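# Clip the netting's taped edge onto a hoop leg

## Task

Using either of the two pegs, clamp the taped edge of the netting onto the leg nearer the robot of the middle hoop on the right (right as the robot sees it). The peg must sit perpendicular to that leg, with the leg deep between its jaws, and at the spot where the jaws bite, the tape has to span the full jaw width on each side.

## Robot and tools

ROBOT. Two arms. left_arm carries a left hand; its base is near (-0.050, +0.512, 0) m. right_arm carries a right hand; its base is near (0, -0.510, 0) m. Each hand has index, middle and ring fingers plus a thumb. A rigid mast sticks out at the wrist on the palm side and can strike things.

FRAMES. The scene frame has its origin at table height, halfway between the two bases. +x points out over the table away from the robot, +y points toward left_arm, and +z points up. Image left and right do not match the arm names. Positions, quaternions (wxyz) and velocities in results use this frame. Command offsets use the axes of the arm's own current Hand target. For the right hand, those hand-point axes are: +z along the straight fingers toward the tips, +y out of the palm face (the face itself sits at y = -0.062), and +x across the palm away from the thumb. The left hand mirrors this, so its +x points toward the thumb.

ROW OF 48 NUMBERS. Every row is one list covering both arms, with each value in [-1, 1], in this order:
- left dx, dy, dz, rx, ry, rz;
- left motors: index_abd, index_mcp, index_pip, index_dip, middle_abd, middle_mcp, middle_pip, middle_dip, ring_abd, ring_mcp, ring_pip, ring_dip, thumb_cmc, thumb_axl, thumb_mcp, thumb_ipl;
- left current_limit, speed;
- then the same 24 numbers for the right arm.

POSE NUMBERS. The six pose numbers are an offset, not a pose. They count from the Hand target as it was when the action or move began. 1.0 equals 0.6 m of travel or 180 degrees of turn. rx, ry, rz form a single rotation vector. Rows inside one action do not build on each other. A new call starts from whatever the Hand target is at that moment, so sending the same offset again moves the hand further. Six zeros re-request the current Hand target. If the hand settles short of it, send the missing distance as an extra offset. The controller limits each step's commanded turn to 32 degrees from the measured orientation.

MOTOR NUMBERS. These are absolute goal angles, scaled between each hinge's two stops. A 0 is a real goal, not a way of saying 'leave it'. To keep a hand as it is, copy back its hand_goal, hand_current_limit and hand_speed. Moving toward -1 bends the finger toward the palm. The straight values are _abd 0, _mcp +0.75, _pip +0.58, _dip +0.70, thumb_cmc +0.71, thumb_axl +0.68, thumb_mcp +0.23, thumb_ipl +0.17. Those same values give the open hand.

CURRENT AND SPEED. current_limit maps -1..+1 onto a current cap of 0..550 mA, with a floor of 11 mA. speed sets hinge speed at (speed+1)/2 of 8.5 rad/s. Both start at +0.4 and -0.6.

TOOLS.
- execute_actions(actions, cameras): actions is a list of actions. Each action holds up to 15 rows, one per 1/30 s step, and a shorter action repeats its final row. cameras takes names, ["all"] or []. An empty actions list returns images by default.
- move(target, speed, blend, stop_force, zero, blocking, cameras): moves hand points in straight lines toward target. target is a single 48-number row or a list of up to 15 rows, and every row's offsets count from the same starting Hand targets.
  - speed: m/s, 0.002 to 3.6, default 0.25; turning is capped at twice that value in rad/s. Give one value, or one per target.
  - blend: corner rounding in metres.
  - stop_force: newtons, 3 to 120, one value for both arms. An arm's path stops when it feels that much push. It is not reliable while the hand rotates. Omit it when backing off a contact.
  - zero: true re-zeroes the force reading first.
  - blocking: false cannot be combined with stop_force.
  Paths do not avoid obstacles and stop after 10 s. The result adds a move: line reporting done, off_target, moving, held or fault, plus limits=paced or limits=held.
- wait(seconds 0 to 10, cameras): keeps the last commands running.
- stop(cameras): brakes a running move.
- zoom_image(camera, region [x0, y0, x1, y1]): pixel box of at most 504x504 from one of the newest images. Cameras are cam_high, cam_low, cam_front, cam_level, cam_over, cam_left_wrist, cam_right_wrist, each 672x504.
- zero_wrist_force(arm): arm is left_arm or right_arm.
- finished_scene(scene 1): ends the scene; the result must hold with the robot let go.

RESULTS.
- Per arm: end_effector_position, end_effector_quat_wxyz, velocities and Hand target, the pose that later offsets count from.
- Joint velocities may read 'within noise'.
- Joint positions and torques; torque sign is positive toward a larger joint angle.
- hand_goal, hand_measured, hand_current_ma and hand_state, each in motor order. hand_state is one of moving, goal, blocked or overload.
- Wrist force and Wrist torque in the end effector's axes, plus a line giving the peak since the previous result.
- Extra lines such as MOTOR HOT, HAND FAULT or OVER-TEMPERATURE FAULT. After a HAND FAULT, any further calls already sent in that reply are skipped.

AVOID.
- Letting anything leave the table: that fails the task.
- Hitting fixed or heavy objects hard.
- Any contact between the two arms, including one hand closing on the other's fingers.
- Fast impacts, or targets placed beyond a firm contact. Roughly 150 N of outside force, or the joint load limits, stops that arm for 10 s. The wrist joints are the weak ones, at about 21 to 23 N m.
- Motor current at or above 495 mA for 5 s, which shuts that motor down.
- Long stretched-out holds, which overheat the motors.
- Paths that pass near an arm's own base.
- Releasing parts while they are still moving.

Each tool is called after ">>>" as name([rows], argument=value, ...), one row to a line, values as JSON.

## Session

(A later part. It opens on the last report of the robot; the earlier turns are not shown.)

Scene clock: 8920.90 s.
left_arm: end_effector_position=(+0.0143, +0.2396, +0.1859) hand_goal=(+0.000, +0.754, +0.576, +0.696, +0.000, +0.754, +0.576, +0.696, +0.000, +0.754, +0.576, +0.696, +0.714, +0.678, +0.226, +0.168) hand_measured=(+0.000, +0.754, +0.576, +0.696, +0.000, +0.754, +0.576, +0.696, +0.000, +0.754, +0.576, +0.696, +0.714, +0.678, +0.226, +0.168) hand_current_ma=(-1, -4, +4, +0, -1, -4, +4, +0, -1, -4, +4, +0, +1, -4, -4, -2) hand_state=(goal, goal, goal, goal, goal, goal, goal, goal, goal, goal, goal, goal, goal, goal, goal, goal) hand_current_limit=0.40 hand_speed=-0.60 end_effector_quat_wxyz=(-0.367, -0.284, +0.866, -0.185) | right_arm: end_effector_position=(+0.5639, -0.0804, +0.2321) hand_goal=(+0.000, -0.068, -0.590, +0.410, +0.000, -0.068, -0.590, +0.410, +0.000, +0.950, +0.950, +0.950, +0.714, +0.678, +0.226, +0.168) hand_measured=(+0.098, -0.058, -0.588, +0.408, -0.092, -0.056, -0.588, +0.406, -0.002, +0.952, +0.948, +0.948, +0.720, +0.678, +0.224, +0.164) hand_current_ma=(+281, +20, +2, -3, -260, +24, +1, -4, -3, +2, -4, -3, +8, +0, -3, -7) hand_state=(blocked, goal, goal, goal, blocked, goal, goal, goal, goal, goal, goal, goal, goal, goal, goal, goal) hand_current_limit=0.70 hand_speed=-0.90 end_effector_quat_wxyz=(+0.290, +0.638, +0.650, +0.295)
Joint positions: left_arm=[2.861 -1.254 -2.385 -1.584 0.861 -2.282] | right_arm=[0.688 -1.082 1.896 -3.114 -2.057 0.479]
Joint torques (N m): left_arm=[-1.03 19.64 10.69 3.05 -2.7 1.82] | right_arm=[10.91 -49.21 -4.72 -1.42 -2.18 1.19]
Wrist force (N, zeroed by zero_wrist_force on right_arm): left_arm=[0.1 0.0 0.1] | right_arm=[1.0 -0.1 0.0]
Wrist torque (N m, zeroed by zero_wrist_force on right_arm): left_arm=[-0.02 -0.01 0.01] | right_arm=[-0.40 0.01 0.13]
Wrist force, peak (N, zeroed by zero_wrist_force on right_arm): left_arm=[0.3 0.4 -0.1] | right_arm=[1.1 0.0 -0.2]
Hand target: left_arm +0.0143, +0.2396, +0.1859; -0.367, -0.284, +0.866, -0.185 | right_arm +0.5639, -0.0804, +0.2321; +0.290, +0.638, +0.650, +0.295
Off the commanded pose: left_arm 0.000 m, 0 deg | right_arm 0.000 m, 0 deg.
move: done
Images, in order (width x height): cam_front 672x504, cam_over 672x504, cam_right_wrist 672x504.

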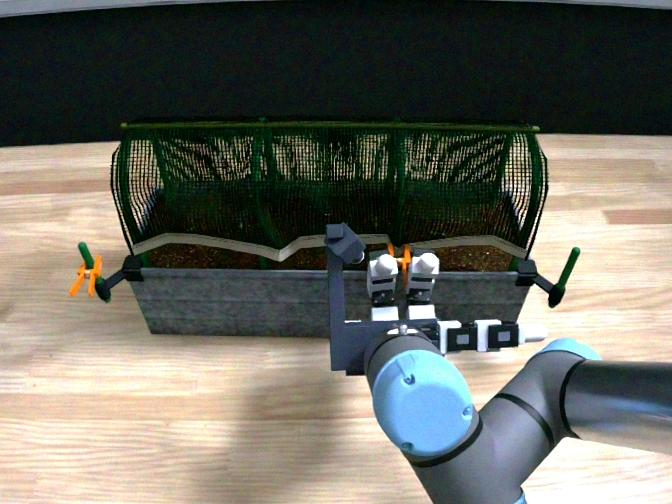

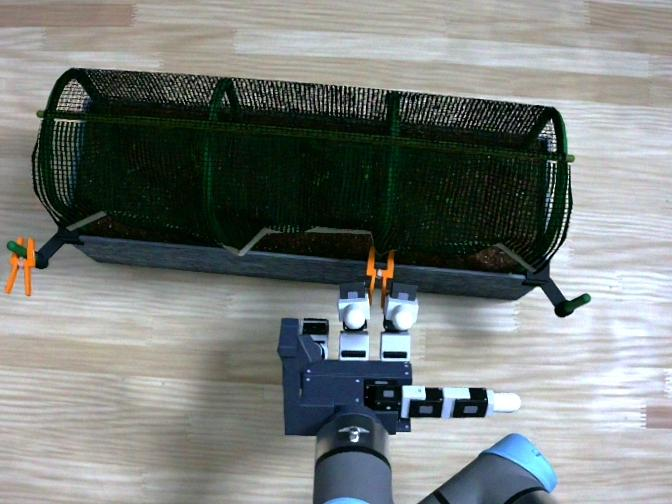

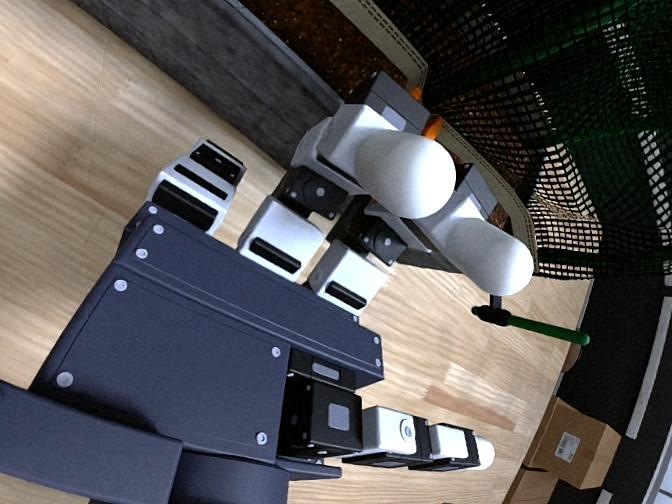

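>>> move(target=[0,0,0,0,0,0,0,0.754,0.576,0.696,0,0.754,0.576,0.696,0,0.754,0.576,0.696,0.714,0.678,0.226,0.168,0.4,-0.6, -0.0018,0.00757,0.00865,0,0,0,0,-0.068,-0.59,0.41,0,-0.068,-0.59,0.41,0,0.95,0.95,0.95,0.714,0.678,0.226,0.168,0.7,-0.9], speed=0.02, stop_force=4, cameras=["cam_over", "cam_front", "cam_right_wrist"])

>>> zoom_image(camera="cam_over", region=[345, 210, 425, 290])

>>> zoom_image(camera="cam_front", region=[370, 225, 425, 275])

>>> zoom_image(camera="cam_right_wrist", region=[370, 30, 480, 140])

Scene clock: 8934.00 s.
left_arm: end_effector_position=(+0.0143, +0.2396, +0.1859) hand_goal=(+0.000, +0.754, +0.576, +0.696, +0.000, +0.754, +0.576, +0.696, +0.000, +0.754, +0.576, +0.696, +0.714, +0.678, +0.226, +0.168) hand_measured=(+0.000, +0.754, +0.576, +0.696, +0.000, +0.754, +0.576, +0.696, +0.000, +0.754, +0.576, +0.696, +0.714, +0.678, +0.226, +0.168) hand_current_ma=(-1, -4, +4, +0, -1, -4, +4, +0, -1, -4, +4, +0, +1, -4, -4, -2) hand_state=(goal, goal, goal, goal, goal, goal, goal, goal, goal, goal, goal, goal, goal, goal, goal, goal) hand_current_limit=0.40 hand_speed=-0.60 end_effector_quat_wxyz=(-0.367, -0.284, +0.866, -0.185) | right_arm: end_effector_position=(+0.5709, -0.0813, +0.2321) hand_goal=(+0.000, -0.068, -0.590, +0.410, +0.000, -0.068, -0.590, +0.410, +0.000, +0.950, +0.950, +0.950, +0.714, +0.678, +0.226, +0.168) hand_measured=(+0.098, -0.058, -0.588, +0.408, -0.084, -0.058, -0.590, +0.406, -0.002, +0.952, +0.948, +0.948, +0.720, +0.678, +0.224, +0.164) hand_current_ma=(+281, +20, +2, -3, -229, +20, +0, -4, -3, +2, -3, -3, +8, +0, -3, -7) hand_state=(blocked, goal, goal, goal, blocked, goal, goal, goal, goal, goal, goal, goal, goal, goal, goal, goal) hand_current_limit=0.70 hand_speed=-0.90 end_effector_quat_wxyz=(+0.290, +0.638, +0.650, +0.295)
Joint positions: left_arm=[2.861 -1.254 -2.385 -1.584 0.861 -2.282] | right_arm=[0.678 -1.076 1.885 -3.114 -2.05 0.472]
Joint torques (N m): left_arm=[-0.67 20.97 10.14 3 -2.62 1.75] | right_arm=[11.59 -49.65 -4.47 -2.61 -2.14 1.21]
Wrist force (N, zeroed by zero_wrist_force on right_arm): left_arm=[0.0 0.2 0.0] | right_arm=[1.6 -0.7 -0.6]
Wrist torque (N m, zeroed by zero_wrist_force on right_arm): left_arm=[0.01 -0.01 0.00] | right_arm=[-0.37 0.07 0.11]
Wrist force, peak (N, zeroed by zero_wrist_force on right_arm): left_arm=[0.5 0.3 -0.1] | right_arm=[2.0 -0.3 -1.0]
Hand target: left_arm +0.0143, +0.2396, +0.1859; -0.367, -0.284, +0.866, -0.185 | right_arm +0.5709, -0.0813, +0.2321; +0.290, +0.638, +0.650, +0.295
Off the commanded pose: left_arm 0.000 m, 0 deg | right_arm 0.000 m, 0 deg.
move: done
Images, in order (width x height): cam_front 672x504, cam_over 672x504, cam_right_wrist 672x504.

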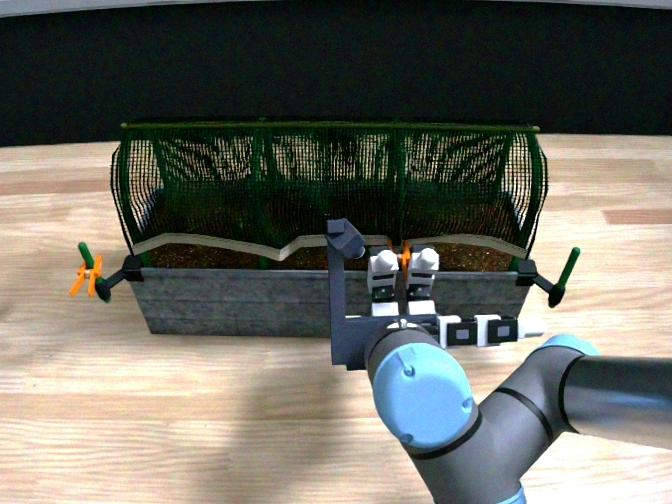

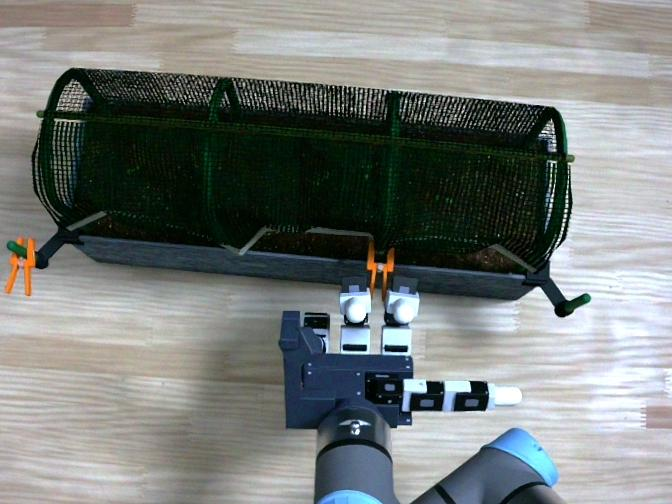

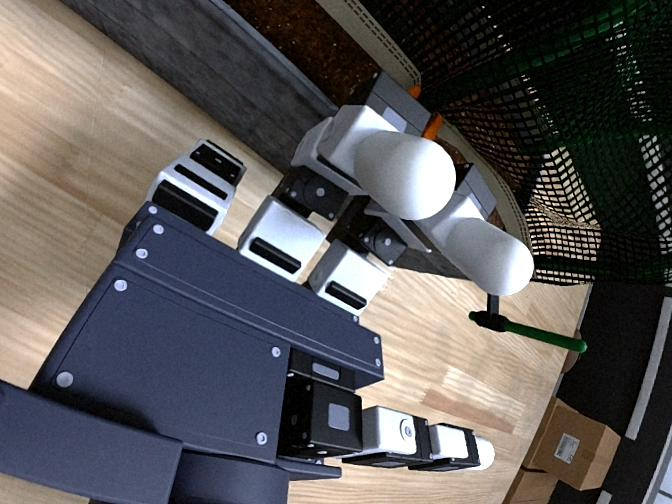

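Scaled by 6.300 from the camera's 672x504 image, which has a finer 960x720 frame.

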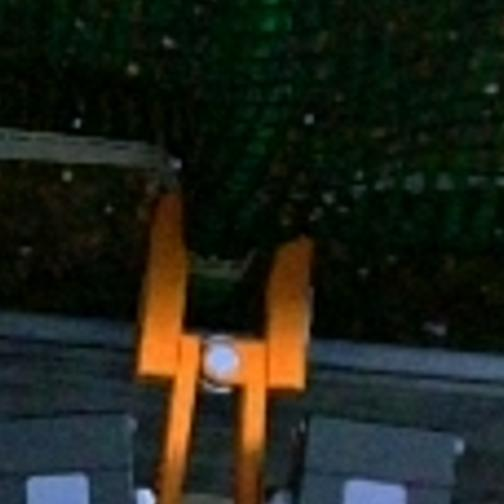

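Scaled by 9.164 from the camera's 672x504 image, which has a finer 960x720 frame.

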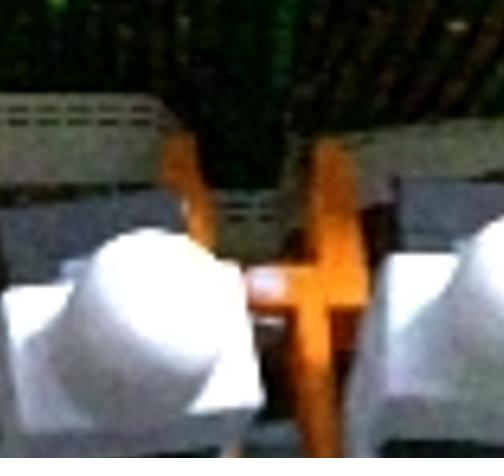

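Scaled by 4.582 from the camera's 672x504 image, which has a finer 960x720 frame.

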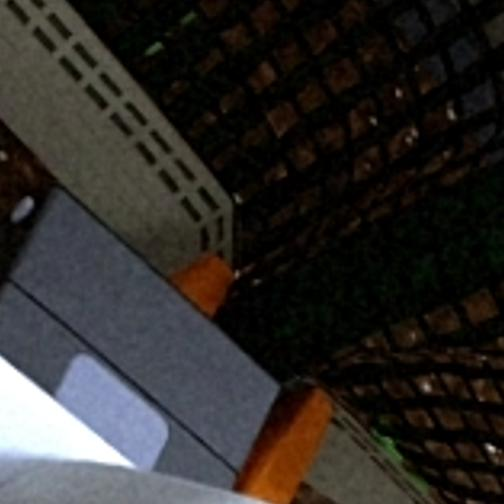

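>>> move(target=[0,0,0,0,0,0,0,0.754,0.576,0.696,0,0.754,0.576,0.696,0,0.754,0.576,0.696,0.714,0.678,0.226,0.168,0.4,-0.6, -0.0005,0.00538,0.00614,0,0,0,0,-0.068,-0.59,0.41,0,-0.068,-0.59,0.41,0,0.95,0.95,0.95,0.714,0.678,0.226,0.168,0.7,-0.9], speed=0.015, stop_force=4, cameras=["cam_over", "cam_front", "cam_right_wrist"])

>>> zoom_image(camera="cam_over", region=[345, 210, 425, 290])

>>> zoom_image(camera="cam_front", region=[370, 225, 425, 275])

Scene clock: 8952.73 s.
left_arm: end_effector_position=(+0.0143, +0.2396, +0.1859) hand_goal=(+0.000, +0.754, +0.576, +0.696, +0.000, +0.754, +0.576, +0.696, +0.000, +0.754, +0.576, +0.696, +0.714, +0.678, +0.226, +0.168) hand_measured=(+0.000, +0.754, +0.576, +0.696, +0.000, +0.754, +0.576, +0.696, +0.000, +0.754, +0.576, +0.696, +0.714, +0.678, +0.226, +0.168) hand_current_ma=(-1, -4, +4, +0, -1, -4, +4, +0, -1, -4, +4, +0, +1, -4, -4, -2) hand_state=(goal, goal, goal, goal, goal, goal, goal, goal, goal, goal, goal, goal, goal, goal, goal, goal) hand_current_limit=0.40 hand_speed=-0.60 end_effector_quat_wxyz=(-0.367, -0.284, +0.866, -0.185) | right_arm: end_effector_position=(+0.5758, -0.0815, +0.2321) hand_goal=(+0.000, -0.068, -0.590, +0.410, +0.000, -0.068, -0.590, +0.410, +0.000, +0.950, +0.950, +0.950, +0.714, +0.678, +0.226, +0.168) hand_measured=(+0.094, -0.062, -0.588, +0.408, -0.076, -0.064, -0.592, +0.406, -0.002, +0.952, +0.948, +0.948, +0.720, +0.678, +0.224, +0.164) hand_current_ma=(+269, +10, +2, -3, -199, +7, -1, -4, -3, +2, -3, -3, +8, +0, -3, -7) hand_state=(blocked, goal, goal, goal, blocked, goal, goal, goal, goal, goal, goal, goal, goal, goal, goal, goal) hand_current_limit=0.70 hand_speed=-0.90 end_effector_quat_wxyz=(+0.290, +0.638, +0.650, +0.295)
Joint positions: left_arm=[2.861 -1.254 -2.385 -1.584 0.861 -2.282] | right_arm=[0.673 -1.07 1.876 -3.113 -2.046 0.467]
Joint torques (N m): left_arm=[-0.49 19.71 10.14 3.25 -2.61 1.93] | right_arm=[9 -51.03 -4.59 -4.27 -2.39 1.19]
Wrist force (N, zeroed by zero_wrist_force on right_arm): left_arm=[0.1 0.2 -0.2] | right_arm=[2.1 -2.3 -2.3]
Wrist torque (N m, zeroed by zero_wrist_force on right_arm): left_arm=[0.03 -0.03 0.01] | right_arm=[-0.36 0.05 0.12]
Wrist force, peak (N, zeroed by zero_wrist_force on right_arm): left_arm=[0.5 0.3 0.0] | right_arm=[2.1 -2.6 -2.5]
Hand target: left_arm +0.0143, +0.2396, +0.1859; -0.367, -0.284, +0.866, -0.185 | right_arm +0.5758, -0.0815, +0.2321; +0.290, +0.638, +0.650, +0.295
Off the commanded pose: left_arm 0.000 m, 0 deg | right_arm 0.000 m, 0 deg.
move: done
Images, in order (width x height): cam_front 672x504, cam_over 672x504, cam_right_wrist 672x504.

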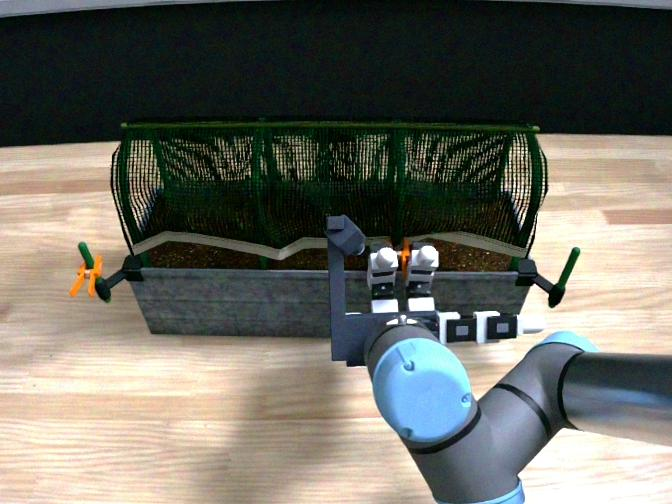

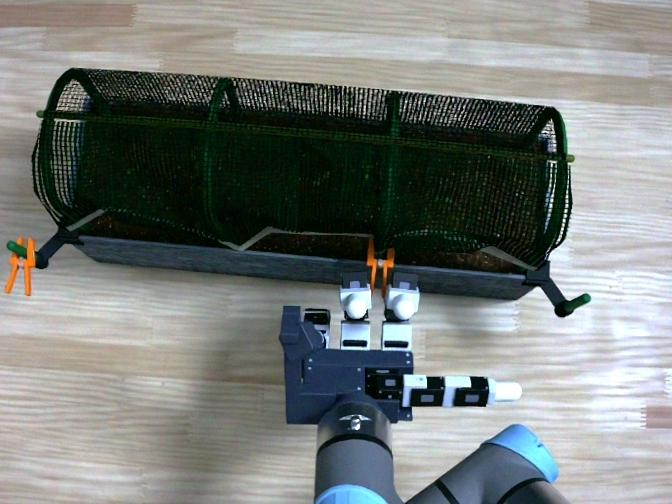

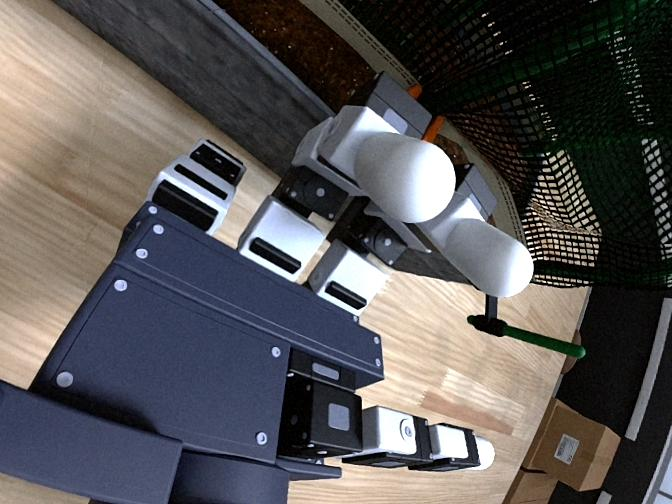

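Scaled by 6.300 from the camera's 672x504 image, which has a finer 960x720 frame.

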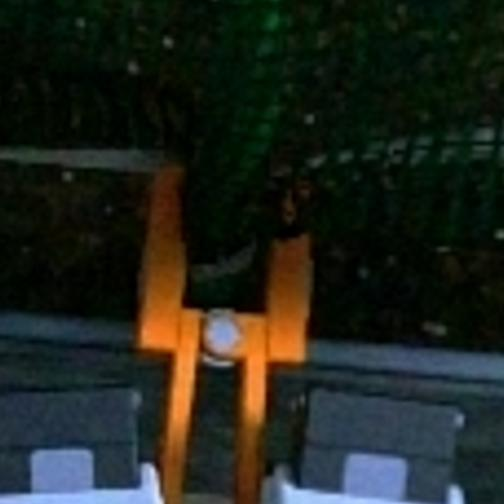

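Scaled by 9.164 from the camera's 672x504 image, which has a finer 960x720 frame.

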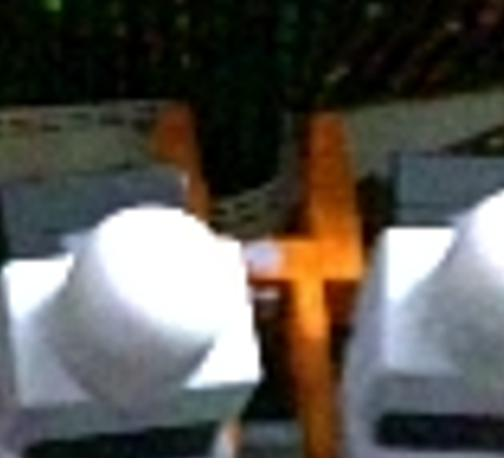

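>>> move(target=[0,0,0,0,0,0,0,0.754,0.576,0.696,0,0.754,0.576,0.696,0,0.754,0.576,0.696,0.714,0.678,0.226,0.168,0.4,-0.6, 0.0006,0.00439,0.00502,0,0,0,0,-0.068,-0.59,0.41,0,-0.068,-0.59,0.41,0,0.95,0.95,0.95,0.714,0.678,0.226,0.168,0.7,-0.9], speed=0.015, stop_force=5, cameras=["cam_over", "cam_front", "cam_right_wrist"])

>>> zoom_image(camera="cam_over", region=[345, 210, 425, 290])

>>> zoom_image(camera="cam_front", region=[370, 225, 425, 275])

>>> zoom_image(camera="cam_right_wrist", region=[370, 30, 480, 140])

Scene clock: 8993.57 s.
left_arm: end_effector_position=(+0.0143, +0.2396, +0.1859) hand_goal=(+0.000, +0.754, +0.576, +0.696, +0.000, +0.754, +0.576, +0.696, +0.000, +0.754, +0.576, +0.696, +0.714, +0.678, +0.226, +0.168) hand_measured=(+0.000, +0.754, +0.576, +0.696, +0.000, +0.754, +0.576, +0.696, +0.000, +0.754, +0.576, +0.696, +0.714, +0.678, +0.226, +0.168) hand_current_ma=(-1, -4, +4, +0, -1, -4, +4, +0, -1, -4, +4, +0, +1, -4, -4, -2) hand_state=(goal, goal, goal, goal, goal, goal, goal, goal, goal, goal, goal, goal, goal, goal, goal, goal) hand_current_limit=0.40 hand_speed=-0.60 end_effector_quat_wxyz=(-0.367, -0.284, +0.866, -0.185) | right_arm: end_effector_position=(+0.5798, -0.0811, +0.2320) hand_goal=(+0.000, -0.068, -0.590, +0.410, +0.000, -0.068, -0.590, +0.410, +0.000, +0.950, +0.950, +0.950, +0.714, +0.678, +0.226, +0.168) hand_measured=(+0.074, -0.072, -0.588, +0.408, -0.066, -0.070, -0.592, +0.406, -0.002, +0.952, +0.948, +0.948, +0.720, +0.678, +0.224, +0.164) hand_current_ma=(+198, -6, +2, -3, -168, -3, -2, -4, -3, +2, -3, -3, +8, +0, -3, -7) hand_state=(blocked, goal, goal, goal, blocked, goal, goal, goal, goal, goal, goal, goal, goal, goal, goal, goal) hand_current_limit=0.70 hand_speed=-0.90 end_effector_quat_wxyz=(+0.290, +0.638, +0.650, +0.294)
Joint positions: left_arm=[2.861 -1.254 -2.385 -1.584 0.861 -2.282] | right_arm=[0.669 -1.065 1.867 -3.111 -2.044 0.463]
Joint torques (N m): left_arm=[-1.08 20.46 11.35 2.96 -2.79 1.89] | right_arm=[3.27 -50 -7.36 -4.63 -2.14 1.33]
Wrist force (N, zeroed by zero_wrist_force on right_arm): left_arm=[-0.2 0.2 0.0] | right_arm=[2.1 -6.0 -5.5]
Wrist torque (N m, zeroed by zero_wrist_force on right_arm): left_arm=[0.01 0.02 -0.01] | right_arm=[-0.31 0.01 0.15]
Wrist force, peak (N, zeroed by zero_wrist_force on right_arm): left_arm=[-0.1 0.2 -0.4] | right_arm=[2.2 -6.0 -5.5]
Hand target: left_arm +0.0143, +0.2396, +0.1859; -0.367, -0.284, +0.866, -0.185 | right_arm +0.5798, -0.0811, +0.2321; +0.290, +0.638, +0.650, +0.295
Off the commanded pose: left_arm 0.000 m, 0 deg | right_arm 0.000 m, 0 deg.
move: done
Images, in order (width x height): cam_front 672x504, cam_over 672x504, cam_right_wrist 672x504.

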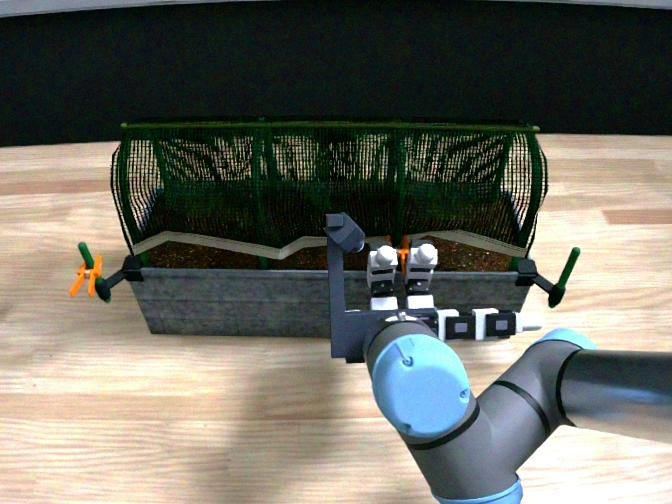

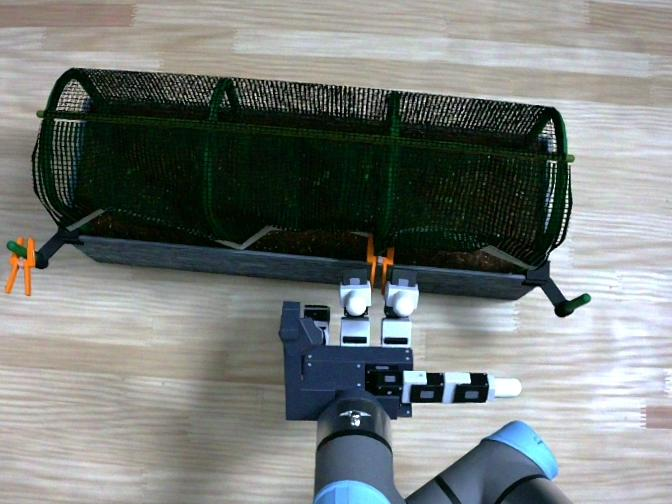

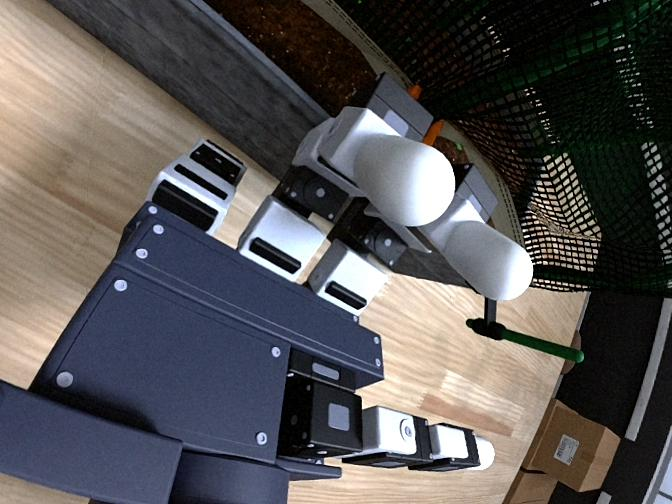

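Scaled by 6.300 from the camera's 672x504 image, which has a finer 960x720 frame.

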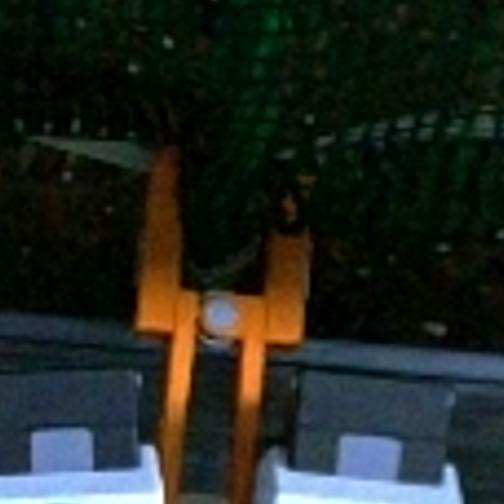

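Scaled by 9.164 from the camera's 672x504 image, which has a finer 960x720 frame.

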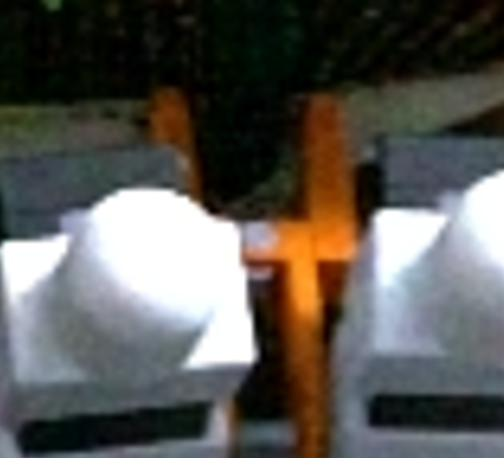

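Scaled by 4.582 from the camera's 672x504 image, which has a finer 960x720 frame.

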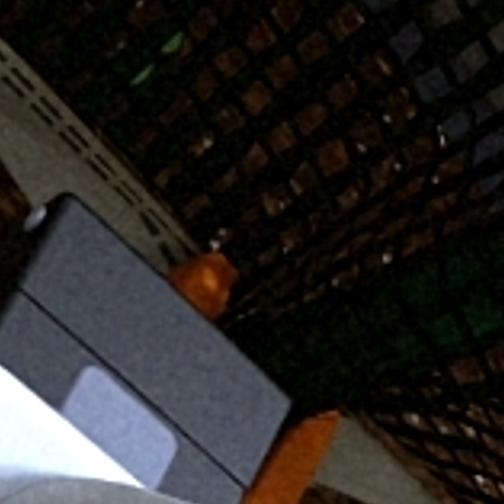

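>>> execute_actions([
  [[0,0,0,0,0,0,0,0.754,0.576,0.696,0,0.754,0.576,0.696,0,0.754,0.576,0.696,0.714,0.678,0.226,0.168,0.4,-0.6, 0,0,0,0,0,0,0.2,-0.068,-0.59,0.41,-0.2,-0.068,-0.59,0.41,0,0.95,0.95,0.95,0.714,0.678,0.226,0.168,0.7,-0.93]],
  [[0,0,0,0,0,0,0,0.754,0.576,0.696,0,0.754,0.576,0.696,0,0.754,0.576,0.696,0.714,0.678,0.226,0.168,0.4,-0.6, 0,0,0,0,0,0,0.3,-0.068,-0.59,0.41,-0.3,-0.068,-0.59,0.41,0,0.95,0.95,0.95,0.714,0.678,0.226,0.168,0.7,-0.93]],
], cameras=["cam_over", "cam_front"])

>>> zoom_image(camera="cam_over", region=[345, 210, 425, 290])

>>> zoom_image(camera="cam_front", region=[370, 225, 425, 275])

Scene clock: 9017.80 s.
left_arm: end_effector_position=(+0.0143, +0.2396, +0.1859) hand_goal=(+0.000, +0.754, +0.576, +0.696, +0.000, +0.754, +0.576, +0.696, +0.000, +0.754, +0.576, +0.696, +0.714, +0.678, +0.226, +0.168) hand_measured=(+0.000, +0.754, +0.576, +0.696, +0.000, +0.754, +0.576, +0.696, +0.000, +0.754, +0.576, +0.696, +0.714, +0.678, +0.226, +0.168) hand_current_ma=(-1, -4, +4, +0, -1, -4, +4, +0, -1, -4, +4, +0, +1, -4, -4, -2) hand_state=(goal, goal, goal, goal, goal, goal, goal, goal, goal, goal, goal, goal, goal, goal, goal, goal) hand_current_limit=0.40 hand_speed=-0.60 end_effector_quat_wxyz=(-0.367, -0.284, +0.866, -0.185) | right_arm: end_effector_position=(+0.5798, -0.0811, +0.2321) hand_goal=(+0.300, -0.068, -0.590, +0.410, -0.300, -0.068, -0.590, +0.410, +0.000, +0.950, +0.950, +0.950, +0.714, +0.678, +0.226, +0.168) hand_measured=(+0.304, -0.080, -0.590, +0.408, -0.312, -0.080, -0.592, +0.406, -0.002, +0.952, +0.948, +0.948, +0.720, +0.678, +0.224, +0.164) hand_current_ma=(+5, -22, +0, -3, -17, -22, -2, -4, -3, +2, -3, -3, +8, +0, -3, -7) hand_state=(goal, goal, goal, goal, goal, goal, goal, goal, goal, goal, goal, goal, goal, goal, goal, goal) hand_current_limit=0.70 hand_speed=-0.93 end_effector_quat_wxyz=(+0.290, +0.638, +0.650, +0.295)
Joint positions: left_arm=[2.861 -1.254 -2.385 -1.584 0.861 -2.282] | right_arm=[0.669 -1.065 1.867 -3.111 -2.044 0.463]
Joint torques (N m): left_arm=[-0.21 19.92 11.04 2.96 -2.52 1.79] | right_arm=[7.75 -51.19 -6.27 -4.46 -2.31 1.32]
Wrist force (N, zeroed by zero_wrist_force on right_arm): left_arm=[0.0 0.2 -0.1] | right_arm=[2.6 -6.5 -5.7]
Wrist torque (N m, zeroed by zero_wrist_force on right_arm): left_arm=[0.03 -0.01 0.00] | right_arm=[-0.35 0.04 0.14]
Wrist force, peak (N, zeroed by zero_wrist_force on right_arm): left_arm=[0.2 0.4 -0.1] | right_arm=[2.8 -8.2 -7.8]
Hand target: left_arm +0.0143, +0.2396, +0.1859; -0.367, -0.284, +0.866, -0.185 | right_arm +0.5798, -0.0811, +0.2321; +0.290, +0.638, +0.650, +0.295
Off the commanded pose: left_arm 0.000 m, 0 deg | right_arm 0.000 m, 0 deg.
Images, in order (width x height): cam_front 672x504, cam_over 672x504.

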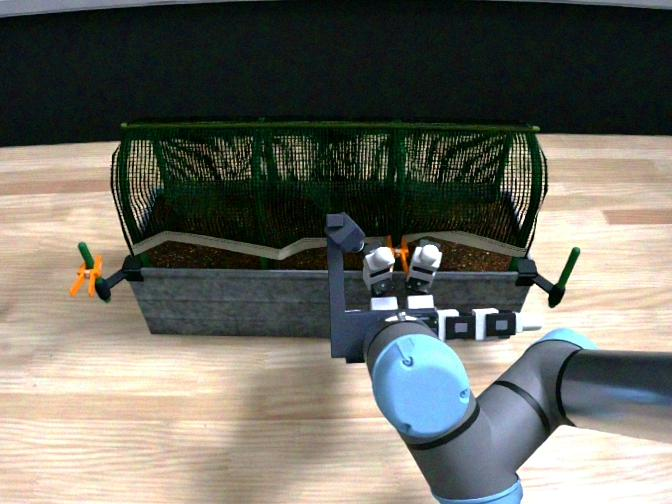

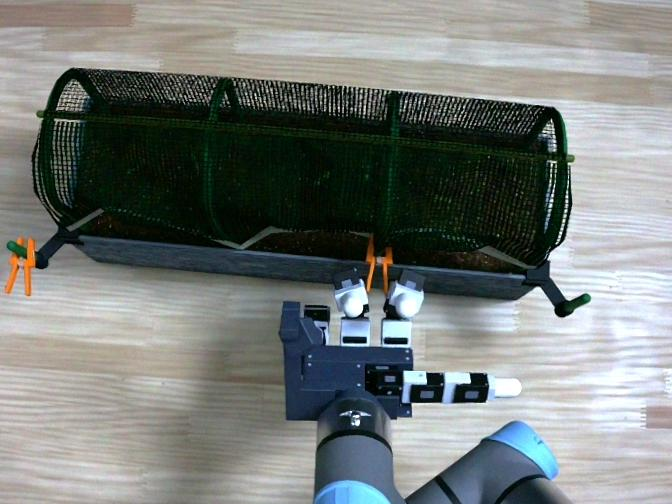

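Scaled by 6.300 from the camera's 672x504 image, which has a finer 960x720 frame.

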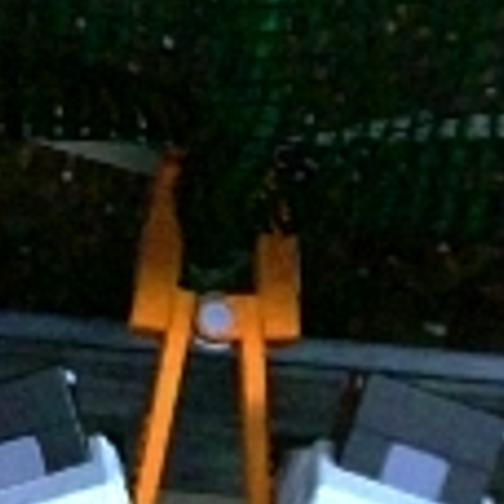

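Scaled by 9.164 from the camera's 672x504 image, which has a finer 960x720 frame.

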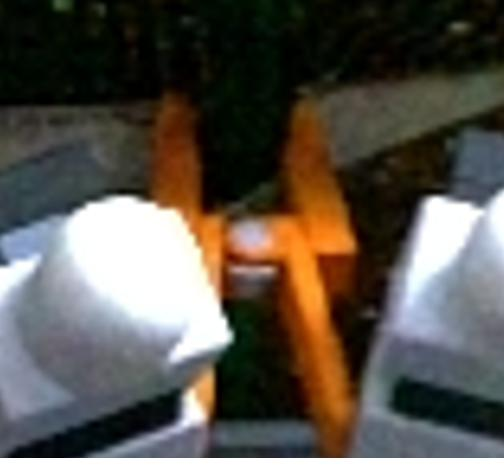

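>>> execute_actions([
  [[0,0,0,0,0,0,0,0.754,0.576,0.696,0,0.754,0.576,0.696,0,0.754,0.576,0.696,0.714,0.678,0.226,0.168,0.4,-0.6,0,0,0,0,0,0,0.45,-0.068,-0.59,0.41,-0.45,-0.068,-0.59,0.41,0,0.95,0.95,0.95,0.714,0.678,0.226,0.168,0.7,-0.93]],
  [[0,0,0,0,0,0,0,0.754,0.576,0.696,0,0.754,0.576,0.696,0,0.754,0.576,0.696,0.714,0.678,0.226,0.168,0.4,-0.6,0,0,0,0,0,0,0.55,-0.068,-0.59,0.41,-0.55,-0.068,-0.59,0.41,0,0.95,0.95,0.95,0.714,0.678,0.226,0.168,0.7,-0.93]],
], cameras=["cam_over","cam_level"])

>>> zoom_image(camera="cam_over", region=[345, 210, 425, 290])

>>> zoom_image(camera="cam_level", region=[410, 290, 490, 350])

Scene clock: 9052.40 s.
left_arm: end_effector_position=(+0.0143, +0.2396, +0.1859) hand_goal=(+0.000, +0.754, +0.576, +0.696, +0.000, +0.754, +0.576, +0.696, +0.000, +0.754, +0.576, +0.696, +0.714, +0.678, +0.226, +0.168) hand_measured=(+0.000, +0.754, +0.576, +0.696, +0.000, +0.754, +0.576, +0.696, +0.000, +0.754, +0.576, +0.696, +0.714, +0.678, +0.226, +0.168) hand_current_ma=(-1, -4, +4, +0, -1, -4, +4, +0, -1, -4, +4, +0, +1, -4, -4, -2) hand_state=(goal, goal, goal, goal, goal, goal, goal, goal, goal, goal, goal, goal, goal, goal, goal, goal) hand_current_limit=0.40 hand_speed=-0.60 end_effector_quat_wxyz=(-0.367, -0.284, +0.866, -0.185) | right_arm: end_effector_position=(+0.5798, -0.0811, +0.2321) hand_goal=(+0.550, -0.068, -0.590, +0.410, -0.550, -0.068, -0.590, +0.410, +0.000, +0.950, +0.950, +0.950, +0.714, +0.678, +0.226, +0.168) hand_measured=(+0.548, -0.064, -0.590, +0.408, -0.548, -0.068, -0.592, +0.406, -0.002, +0.952, +0.948, +0.948, +0.720, +0.678, +0.224, +0.164) hand_current_ma=(-3, +7, +0, -3, +2, +1, -2, -4, -3, +2, -3, -3, +8, +0, -3, -7) hand_state=(goal, goal, goal, goal, goal, goal, goal, goal, goal, goal, goal, goal, goal, goal, goal, goal) hand_current_limit=0.70 hand_speed=-0.93 end_effector_quat_wxyz=(+0.290, +0.638, +0.650, +0.295)
Joint positions: left_arm=[2.861 -1.254 -2.385 -1.584 0.861 -2.282] | right_arm=[0.669 -1.065 1.867 -3.111 -2.044 0.463]
Joint torques (N m): left_arm=[0.47 19.14 11.75 3.09 -2.58 1.96] | right_arm=[5.66 -45.97 -12.85 -4.63 -2.32 1.18]
Wrist force (N, zeroed by zero_wrist_force on right_arm): left_arm=[0.3 0.1 0.0] | right_arm=[1.8 -1.2 -1.1]
Wrist torque (N m, zeroed by zero_wrist_force on right_arm): left_arm=[0.00 -0.05 0.03] | right_arm=[-0.39 0.01 0.14]
Wrist force, peak (N, zeroed by zero_wrist_force on right_arm): left_arm=[0.2 0.3 -0.3] | right_arm=[2.9 -6.5 -5.8]
Hand target: left_arm +0.0143, +0.2396, +0.1859; -0.367, -0.284, +0.866, -0.185 | right_arm +0.5798, -0.0811, +0.2321; +0.290, +0.638, +0.650, +0.295
Off the commanded pose: left_arm 0.000 m, 0 deg | right_arm 0.000 m, 0 deg.
Images, in order (width x height): cam_level 672x504, cam_over 672x504.

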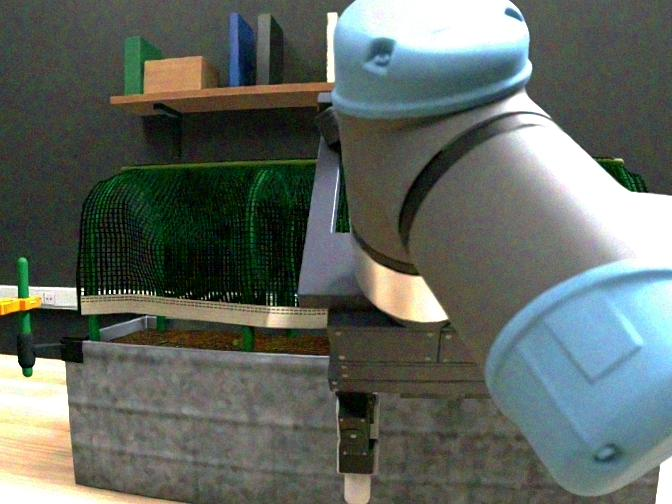

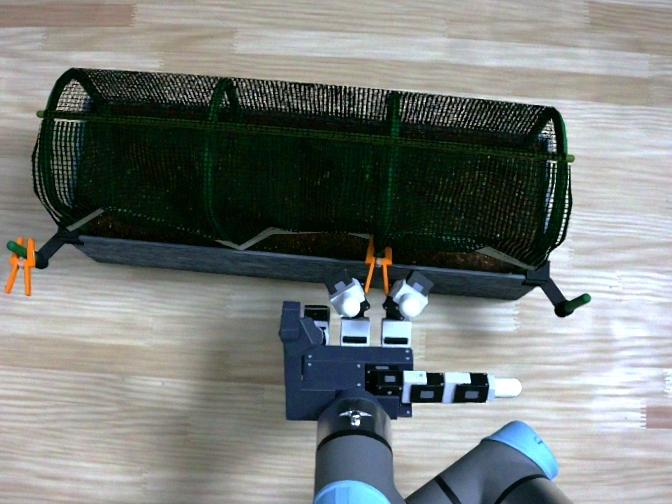

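Scaled by 6.300 from the camera's 672x504 image, which has a finer 960x720 frame.

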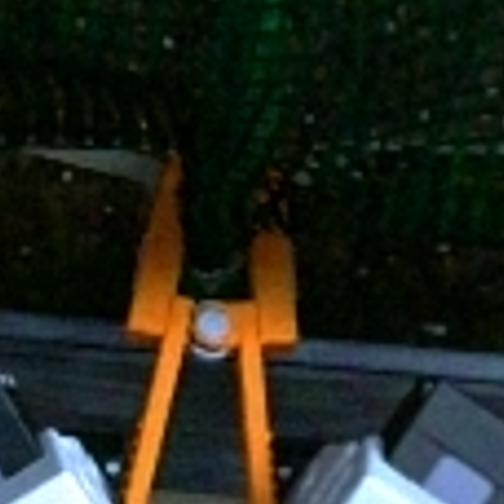

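Scaled by 6.300 from the camera's 672x504 image, which has a finer 960x720 frame.

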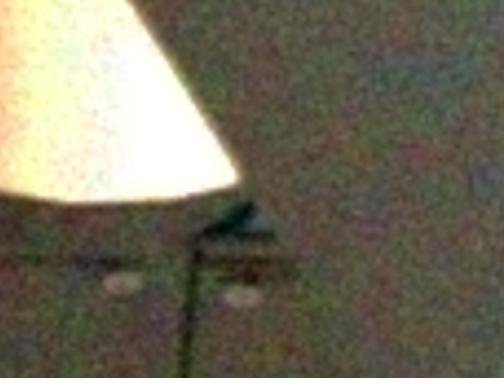

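>>> move([
  [0,0,0,0,0,0,0,0.754,0.576,0.696,0,0.754,0.576,0.696,0,0.754,0.576,0.696,0.714,0.678,0.226,0.168,0.4,-0.6,0,-0.0769,-0.0877,0,0,0,0.55,-0.068,-0.59,0.41,-0.55,-0.068,-0.59,0.41,0,0.95,0.95,0.95,0.714,0.678,0.226,0.168,0.7,-0.93],
  [0,0,0,0,0,0,0,0.754,0.576,0.696,0,0.754,0.576,0.696,0,0.754,0.576,0.696,0.714,0.678,0.226,0.168,0.4,-0.6,-0.23,-0.2197,-0.2507,0,0,0,0.55,-0.068,-0.59,0.41,-0.55,-0.068,-0.59,0.41,0,0.95,0.95,0.95,0.714,0.678,0.226,0.168,0.7,-0.93],
], speed=[0.05,0.15], blend=[0.01,0], cameras=["cam_over","cam_level","cam_front"])

>>> zoom_image(camera="cam_over", region=[345, 210, 425, 290])

>>> zoom_image(camera="cam_level", region=[410, 290, 480, 346])

>>> zoom_image(camera="cam_front", region=[370, 225, 425, 275])

Scene clock: 9066.27 s.
left_arm: end_effector_position=(+0.0143, +0.2396, +0.1859) hand_goal=(+0.000, +0.754, +0.576, +0.696, +0.000, +0.754, +0.576, +0.696, +0.000, +0.754, +0.576, +0.696, +0.714, +0.678, +0.226, +0.168) hand_measured=(+0.000, +0.754, +0.576, +0.696, +0.000, +0.754, +0.576, +0.696, +0.000, +0.754, +0.576, +0.696, +0.714, +0.678, +0.226, +0.168) hand_current_ma=(-1, -4, +4, +0, -1, -4, +4, +0, -1, -4, +4, +0, +1, -4, -4, -2) hand_state=(goal, goal, goal, goal, goal, goal, goal, goal, goal, goal, goal, goal, goal, goal, goal, goal) hand_current_limit=0.40 hand_speed=-0.60 end_effector_quat_wxyz=(-0.367, -0.284, +0.866, -0.185) | right_arm: end_effector_position=(+0.3825, -0.2229, +0.2322) hand_goal=(+0.550, -0.068, -0.590, +0.410, -0.550, -0.068, -0.590, +0.410, +0.000, +0.950, +0.950, +0.950, +0.714, +0.678, +0.226, +0.168) hand_measured=(+0.548, -0.064, -0.590, +0.408, -0.550, -0.062, -0.592, +0.406, -0.002, +0.952, +0.948, +0.948, +0.720, +0.678, +0.224, +0.164) hand_current_ma=(-2, +7, +0, -3, +0, +9, -2, -4, -2, +2, -3, -3, +8, +0, -3, -7) hand_state=(goal, goal, goal, goal, goal, goal, goal, goal, goal, goal, goal, goal, goal, goal, goal, goal) hand_current_limit=0.70 hand_speed=-0.93 end_effector_quat_wxyz=(+0.290, +0.638, +0.650, +0.295)
Joint positions: left_arm=[2.861 -1.254 -2.385 -1.584 0.861 -2.282] | right_arm=[0.704 -1.494 2.508 -3.308 -2.068 0.493]
Joint torques (N m): left_arm=[-1.21 20.12 11.07 3.25 -2.61 1.81] | right_arm=[11.83 -19.12 -6.49 -1.64 -2.09 1.15]
Wrist force (N, zeroed by zero_wrist_force on right_arm): left_arm=[0.0 0.1 0.0] | right_arm=[0.4 0.3 -0.4]
Wrist torque (N m, zeroed by zero_wrist_force on right_arm): left_arm=[0.00 -0.01 0.00] | right_arm=[-0.32 0.04 0.12]
Wrist force, peak (N, zeroed by zero_wrist_force on right_arm): left_arm=[0.5 0.3 -0.1] | right_arm=[1.8 -1.4 -1.1]
Hand target: left_arm +0.0143, +0.2396, +0.1859; -0.367, -0.284, +0.866, -0.185 | right_arm +0.3824, -0.2229, +0.2321; +0.290, +0.638, +0.650, +0.295
Off the commanded pose: left_arm 0.000 m, 0 deg | right_arm 0.000 m, 0 deg.
move: done
Images, in order (width x height): cam_front 672x504, cam_level 672x504, cam_over 672x504.

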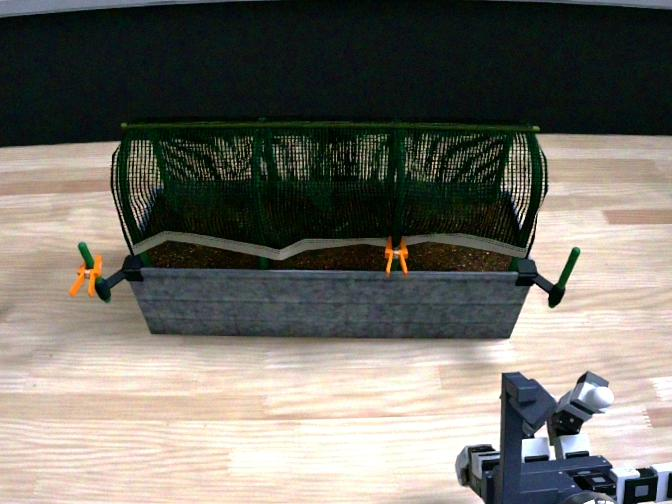

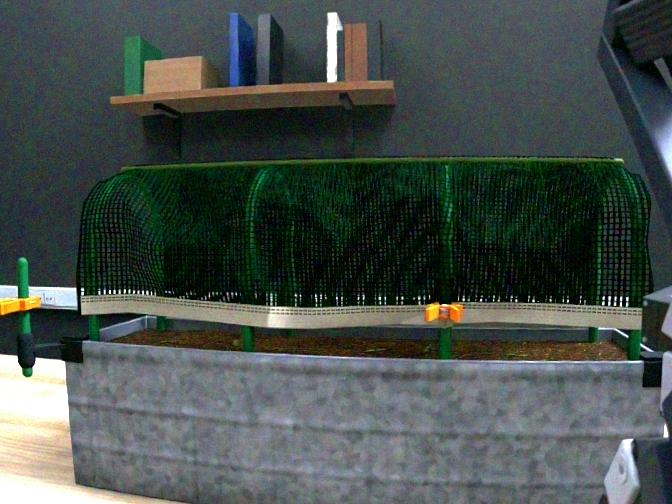

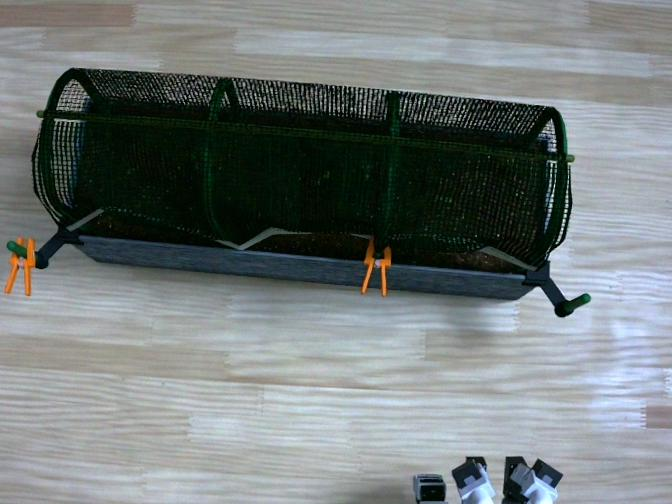

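Scaled by 6.300 from the camera's 672x504 image, which has a finer 960x720 frame.

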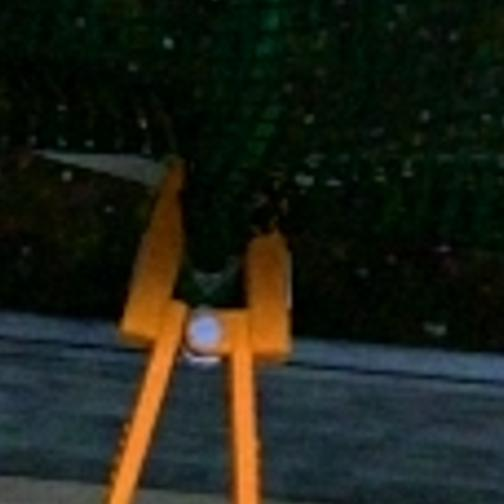

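Scaled by 7.200 from the camera's 672x504 image, which has a finer 960x720 frame.

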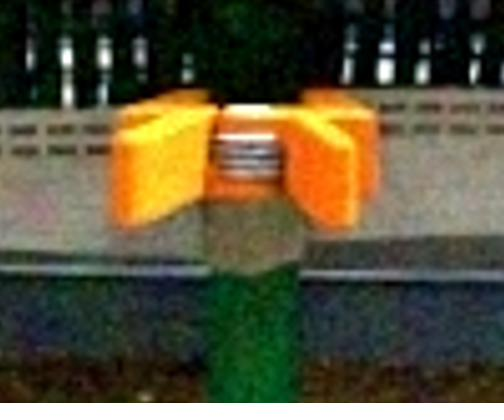

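Scaled by 9.164 from the camera's 672x504 image, which has a finer 960x720 frame.

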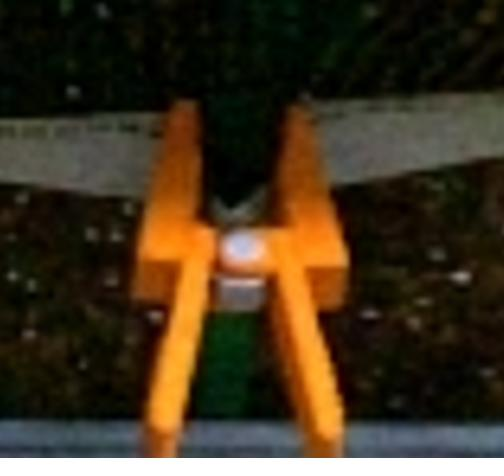

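>>> zoom_image(camera="cam_level", region=[422, 294, 468, 332])

>>> zoom_image(camera="cam_front", region=[378, 230, 414, 262])

>>> zoom_image(camera="cam_over", region=[355, 225, 405, 275])

Scaled by 10.957 from the camera's 672x504 image, which has a finer 960x720 frame.

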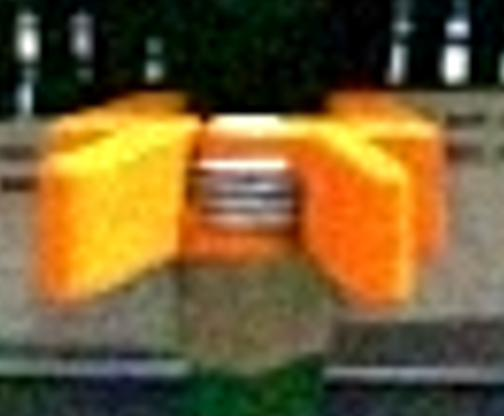

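Scaled by 14.000 from the camera's 672x504 image, which has a finer 960x720 frame.

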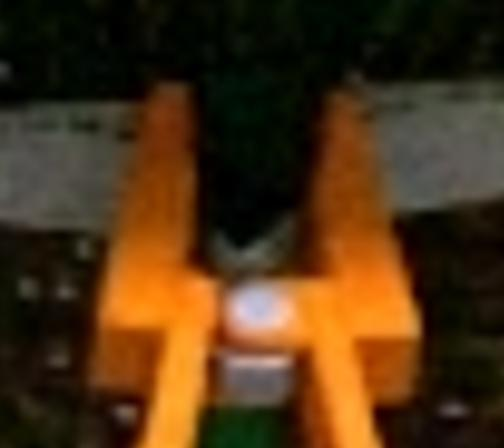

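Scaled by 10.080 from the camera's 672x504 image, which has a finer 960x720 frame.

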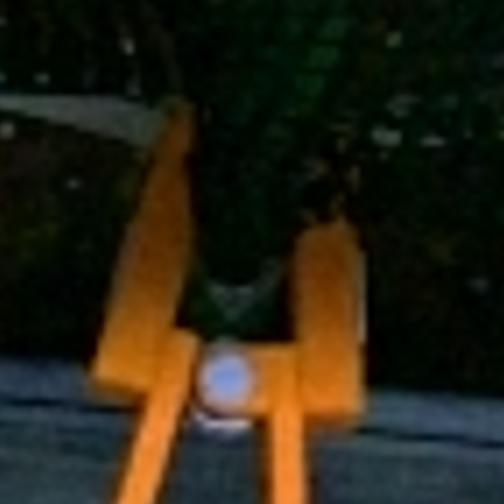

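>>> zoom_image(camera="cam_level", region=[418, 298, 442, 330])

>>> zoom_image(camera="cam_level", region=[448, 298, 472, 330])

>>> zoom_image(camera="cam_level", region=[432, 298, 456, 330])

Scaled by 15.750 from the camera's 672x504 image, which has a finer 960x720 frame.

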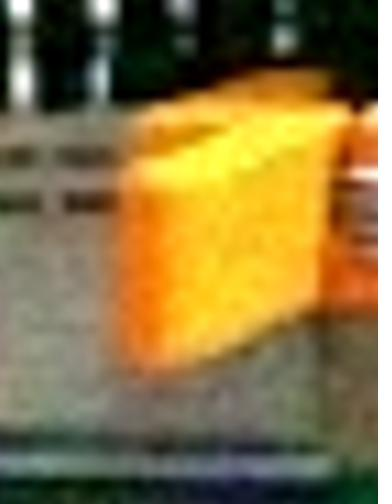

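Scaled by 15.750 from the camera's 672x504 image, which has a finer 960x720 frame.

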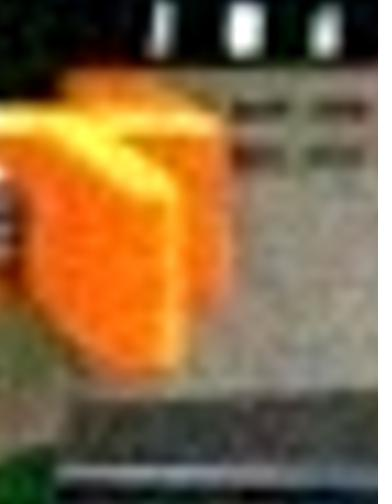

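Scaled by 15.750 from the camera's 672x504 image, which has a finer 960x720 frame.

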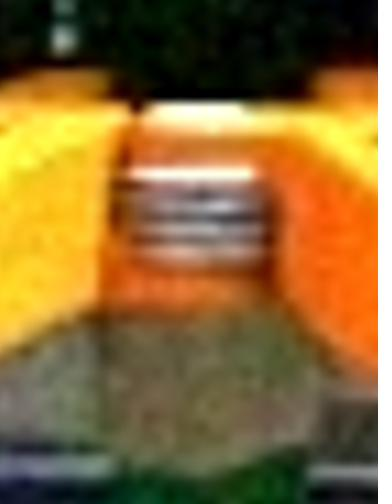

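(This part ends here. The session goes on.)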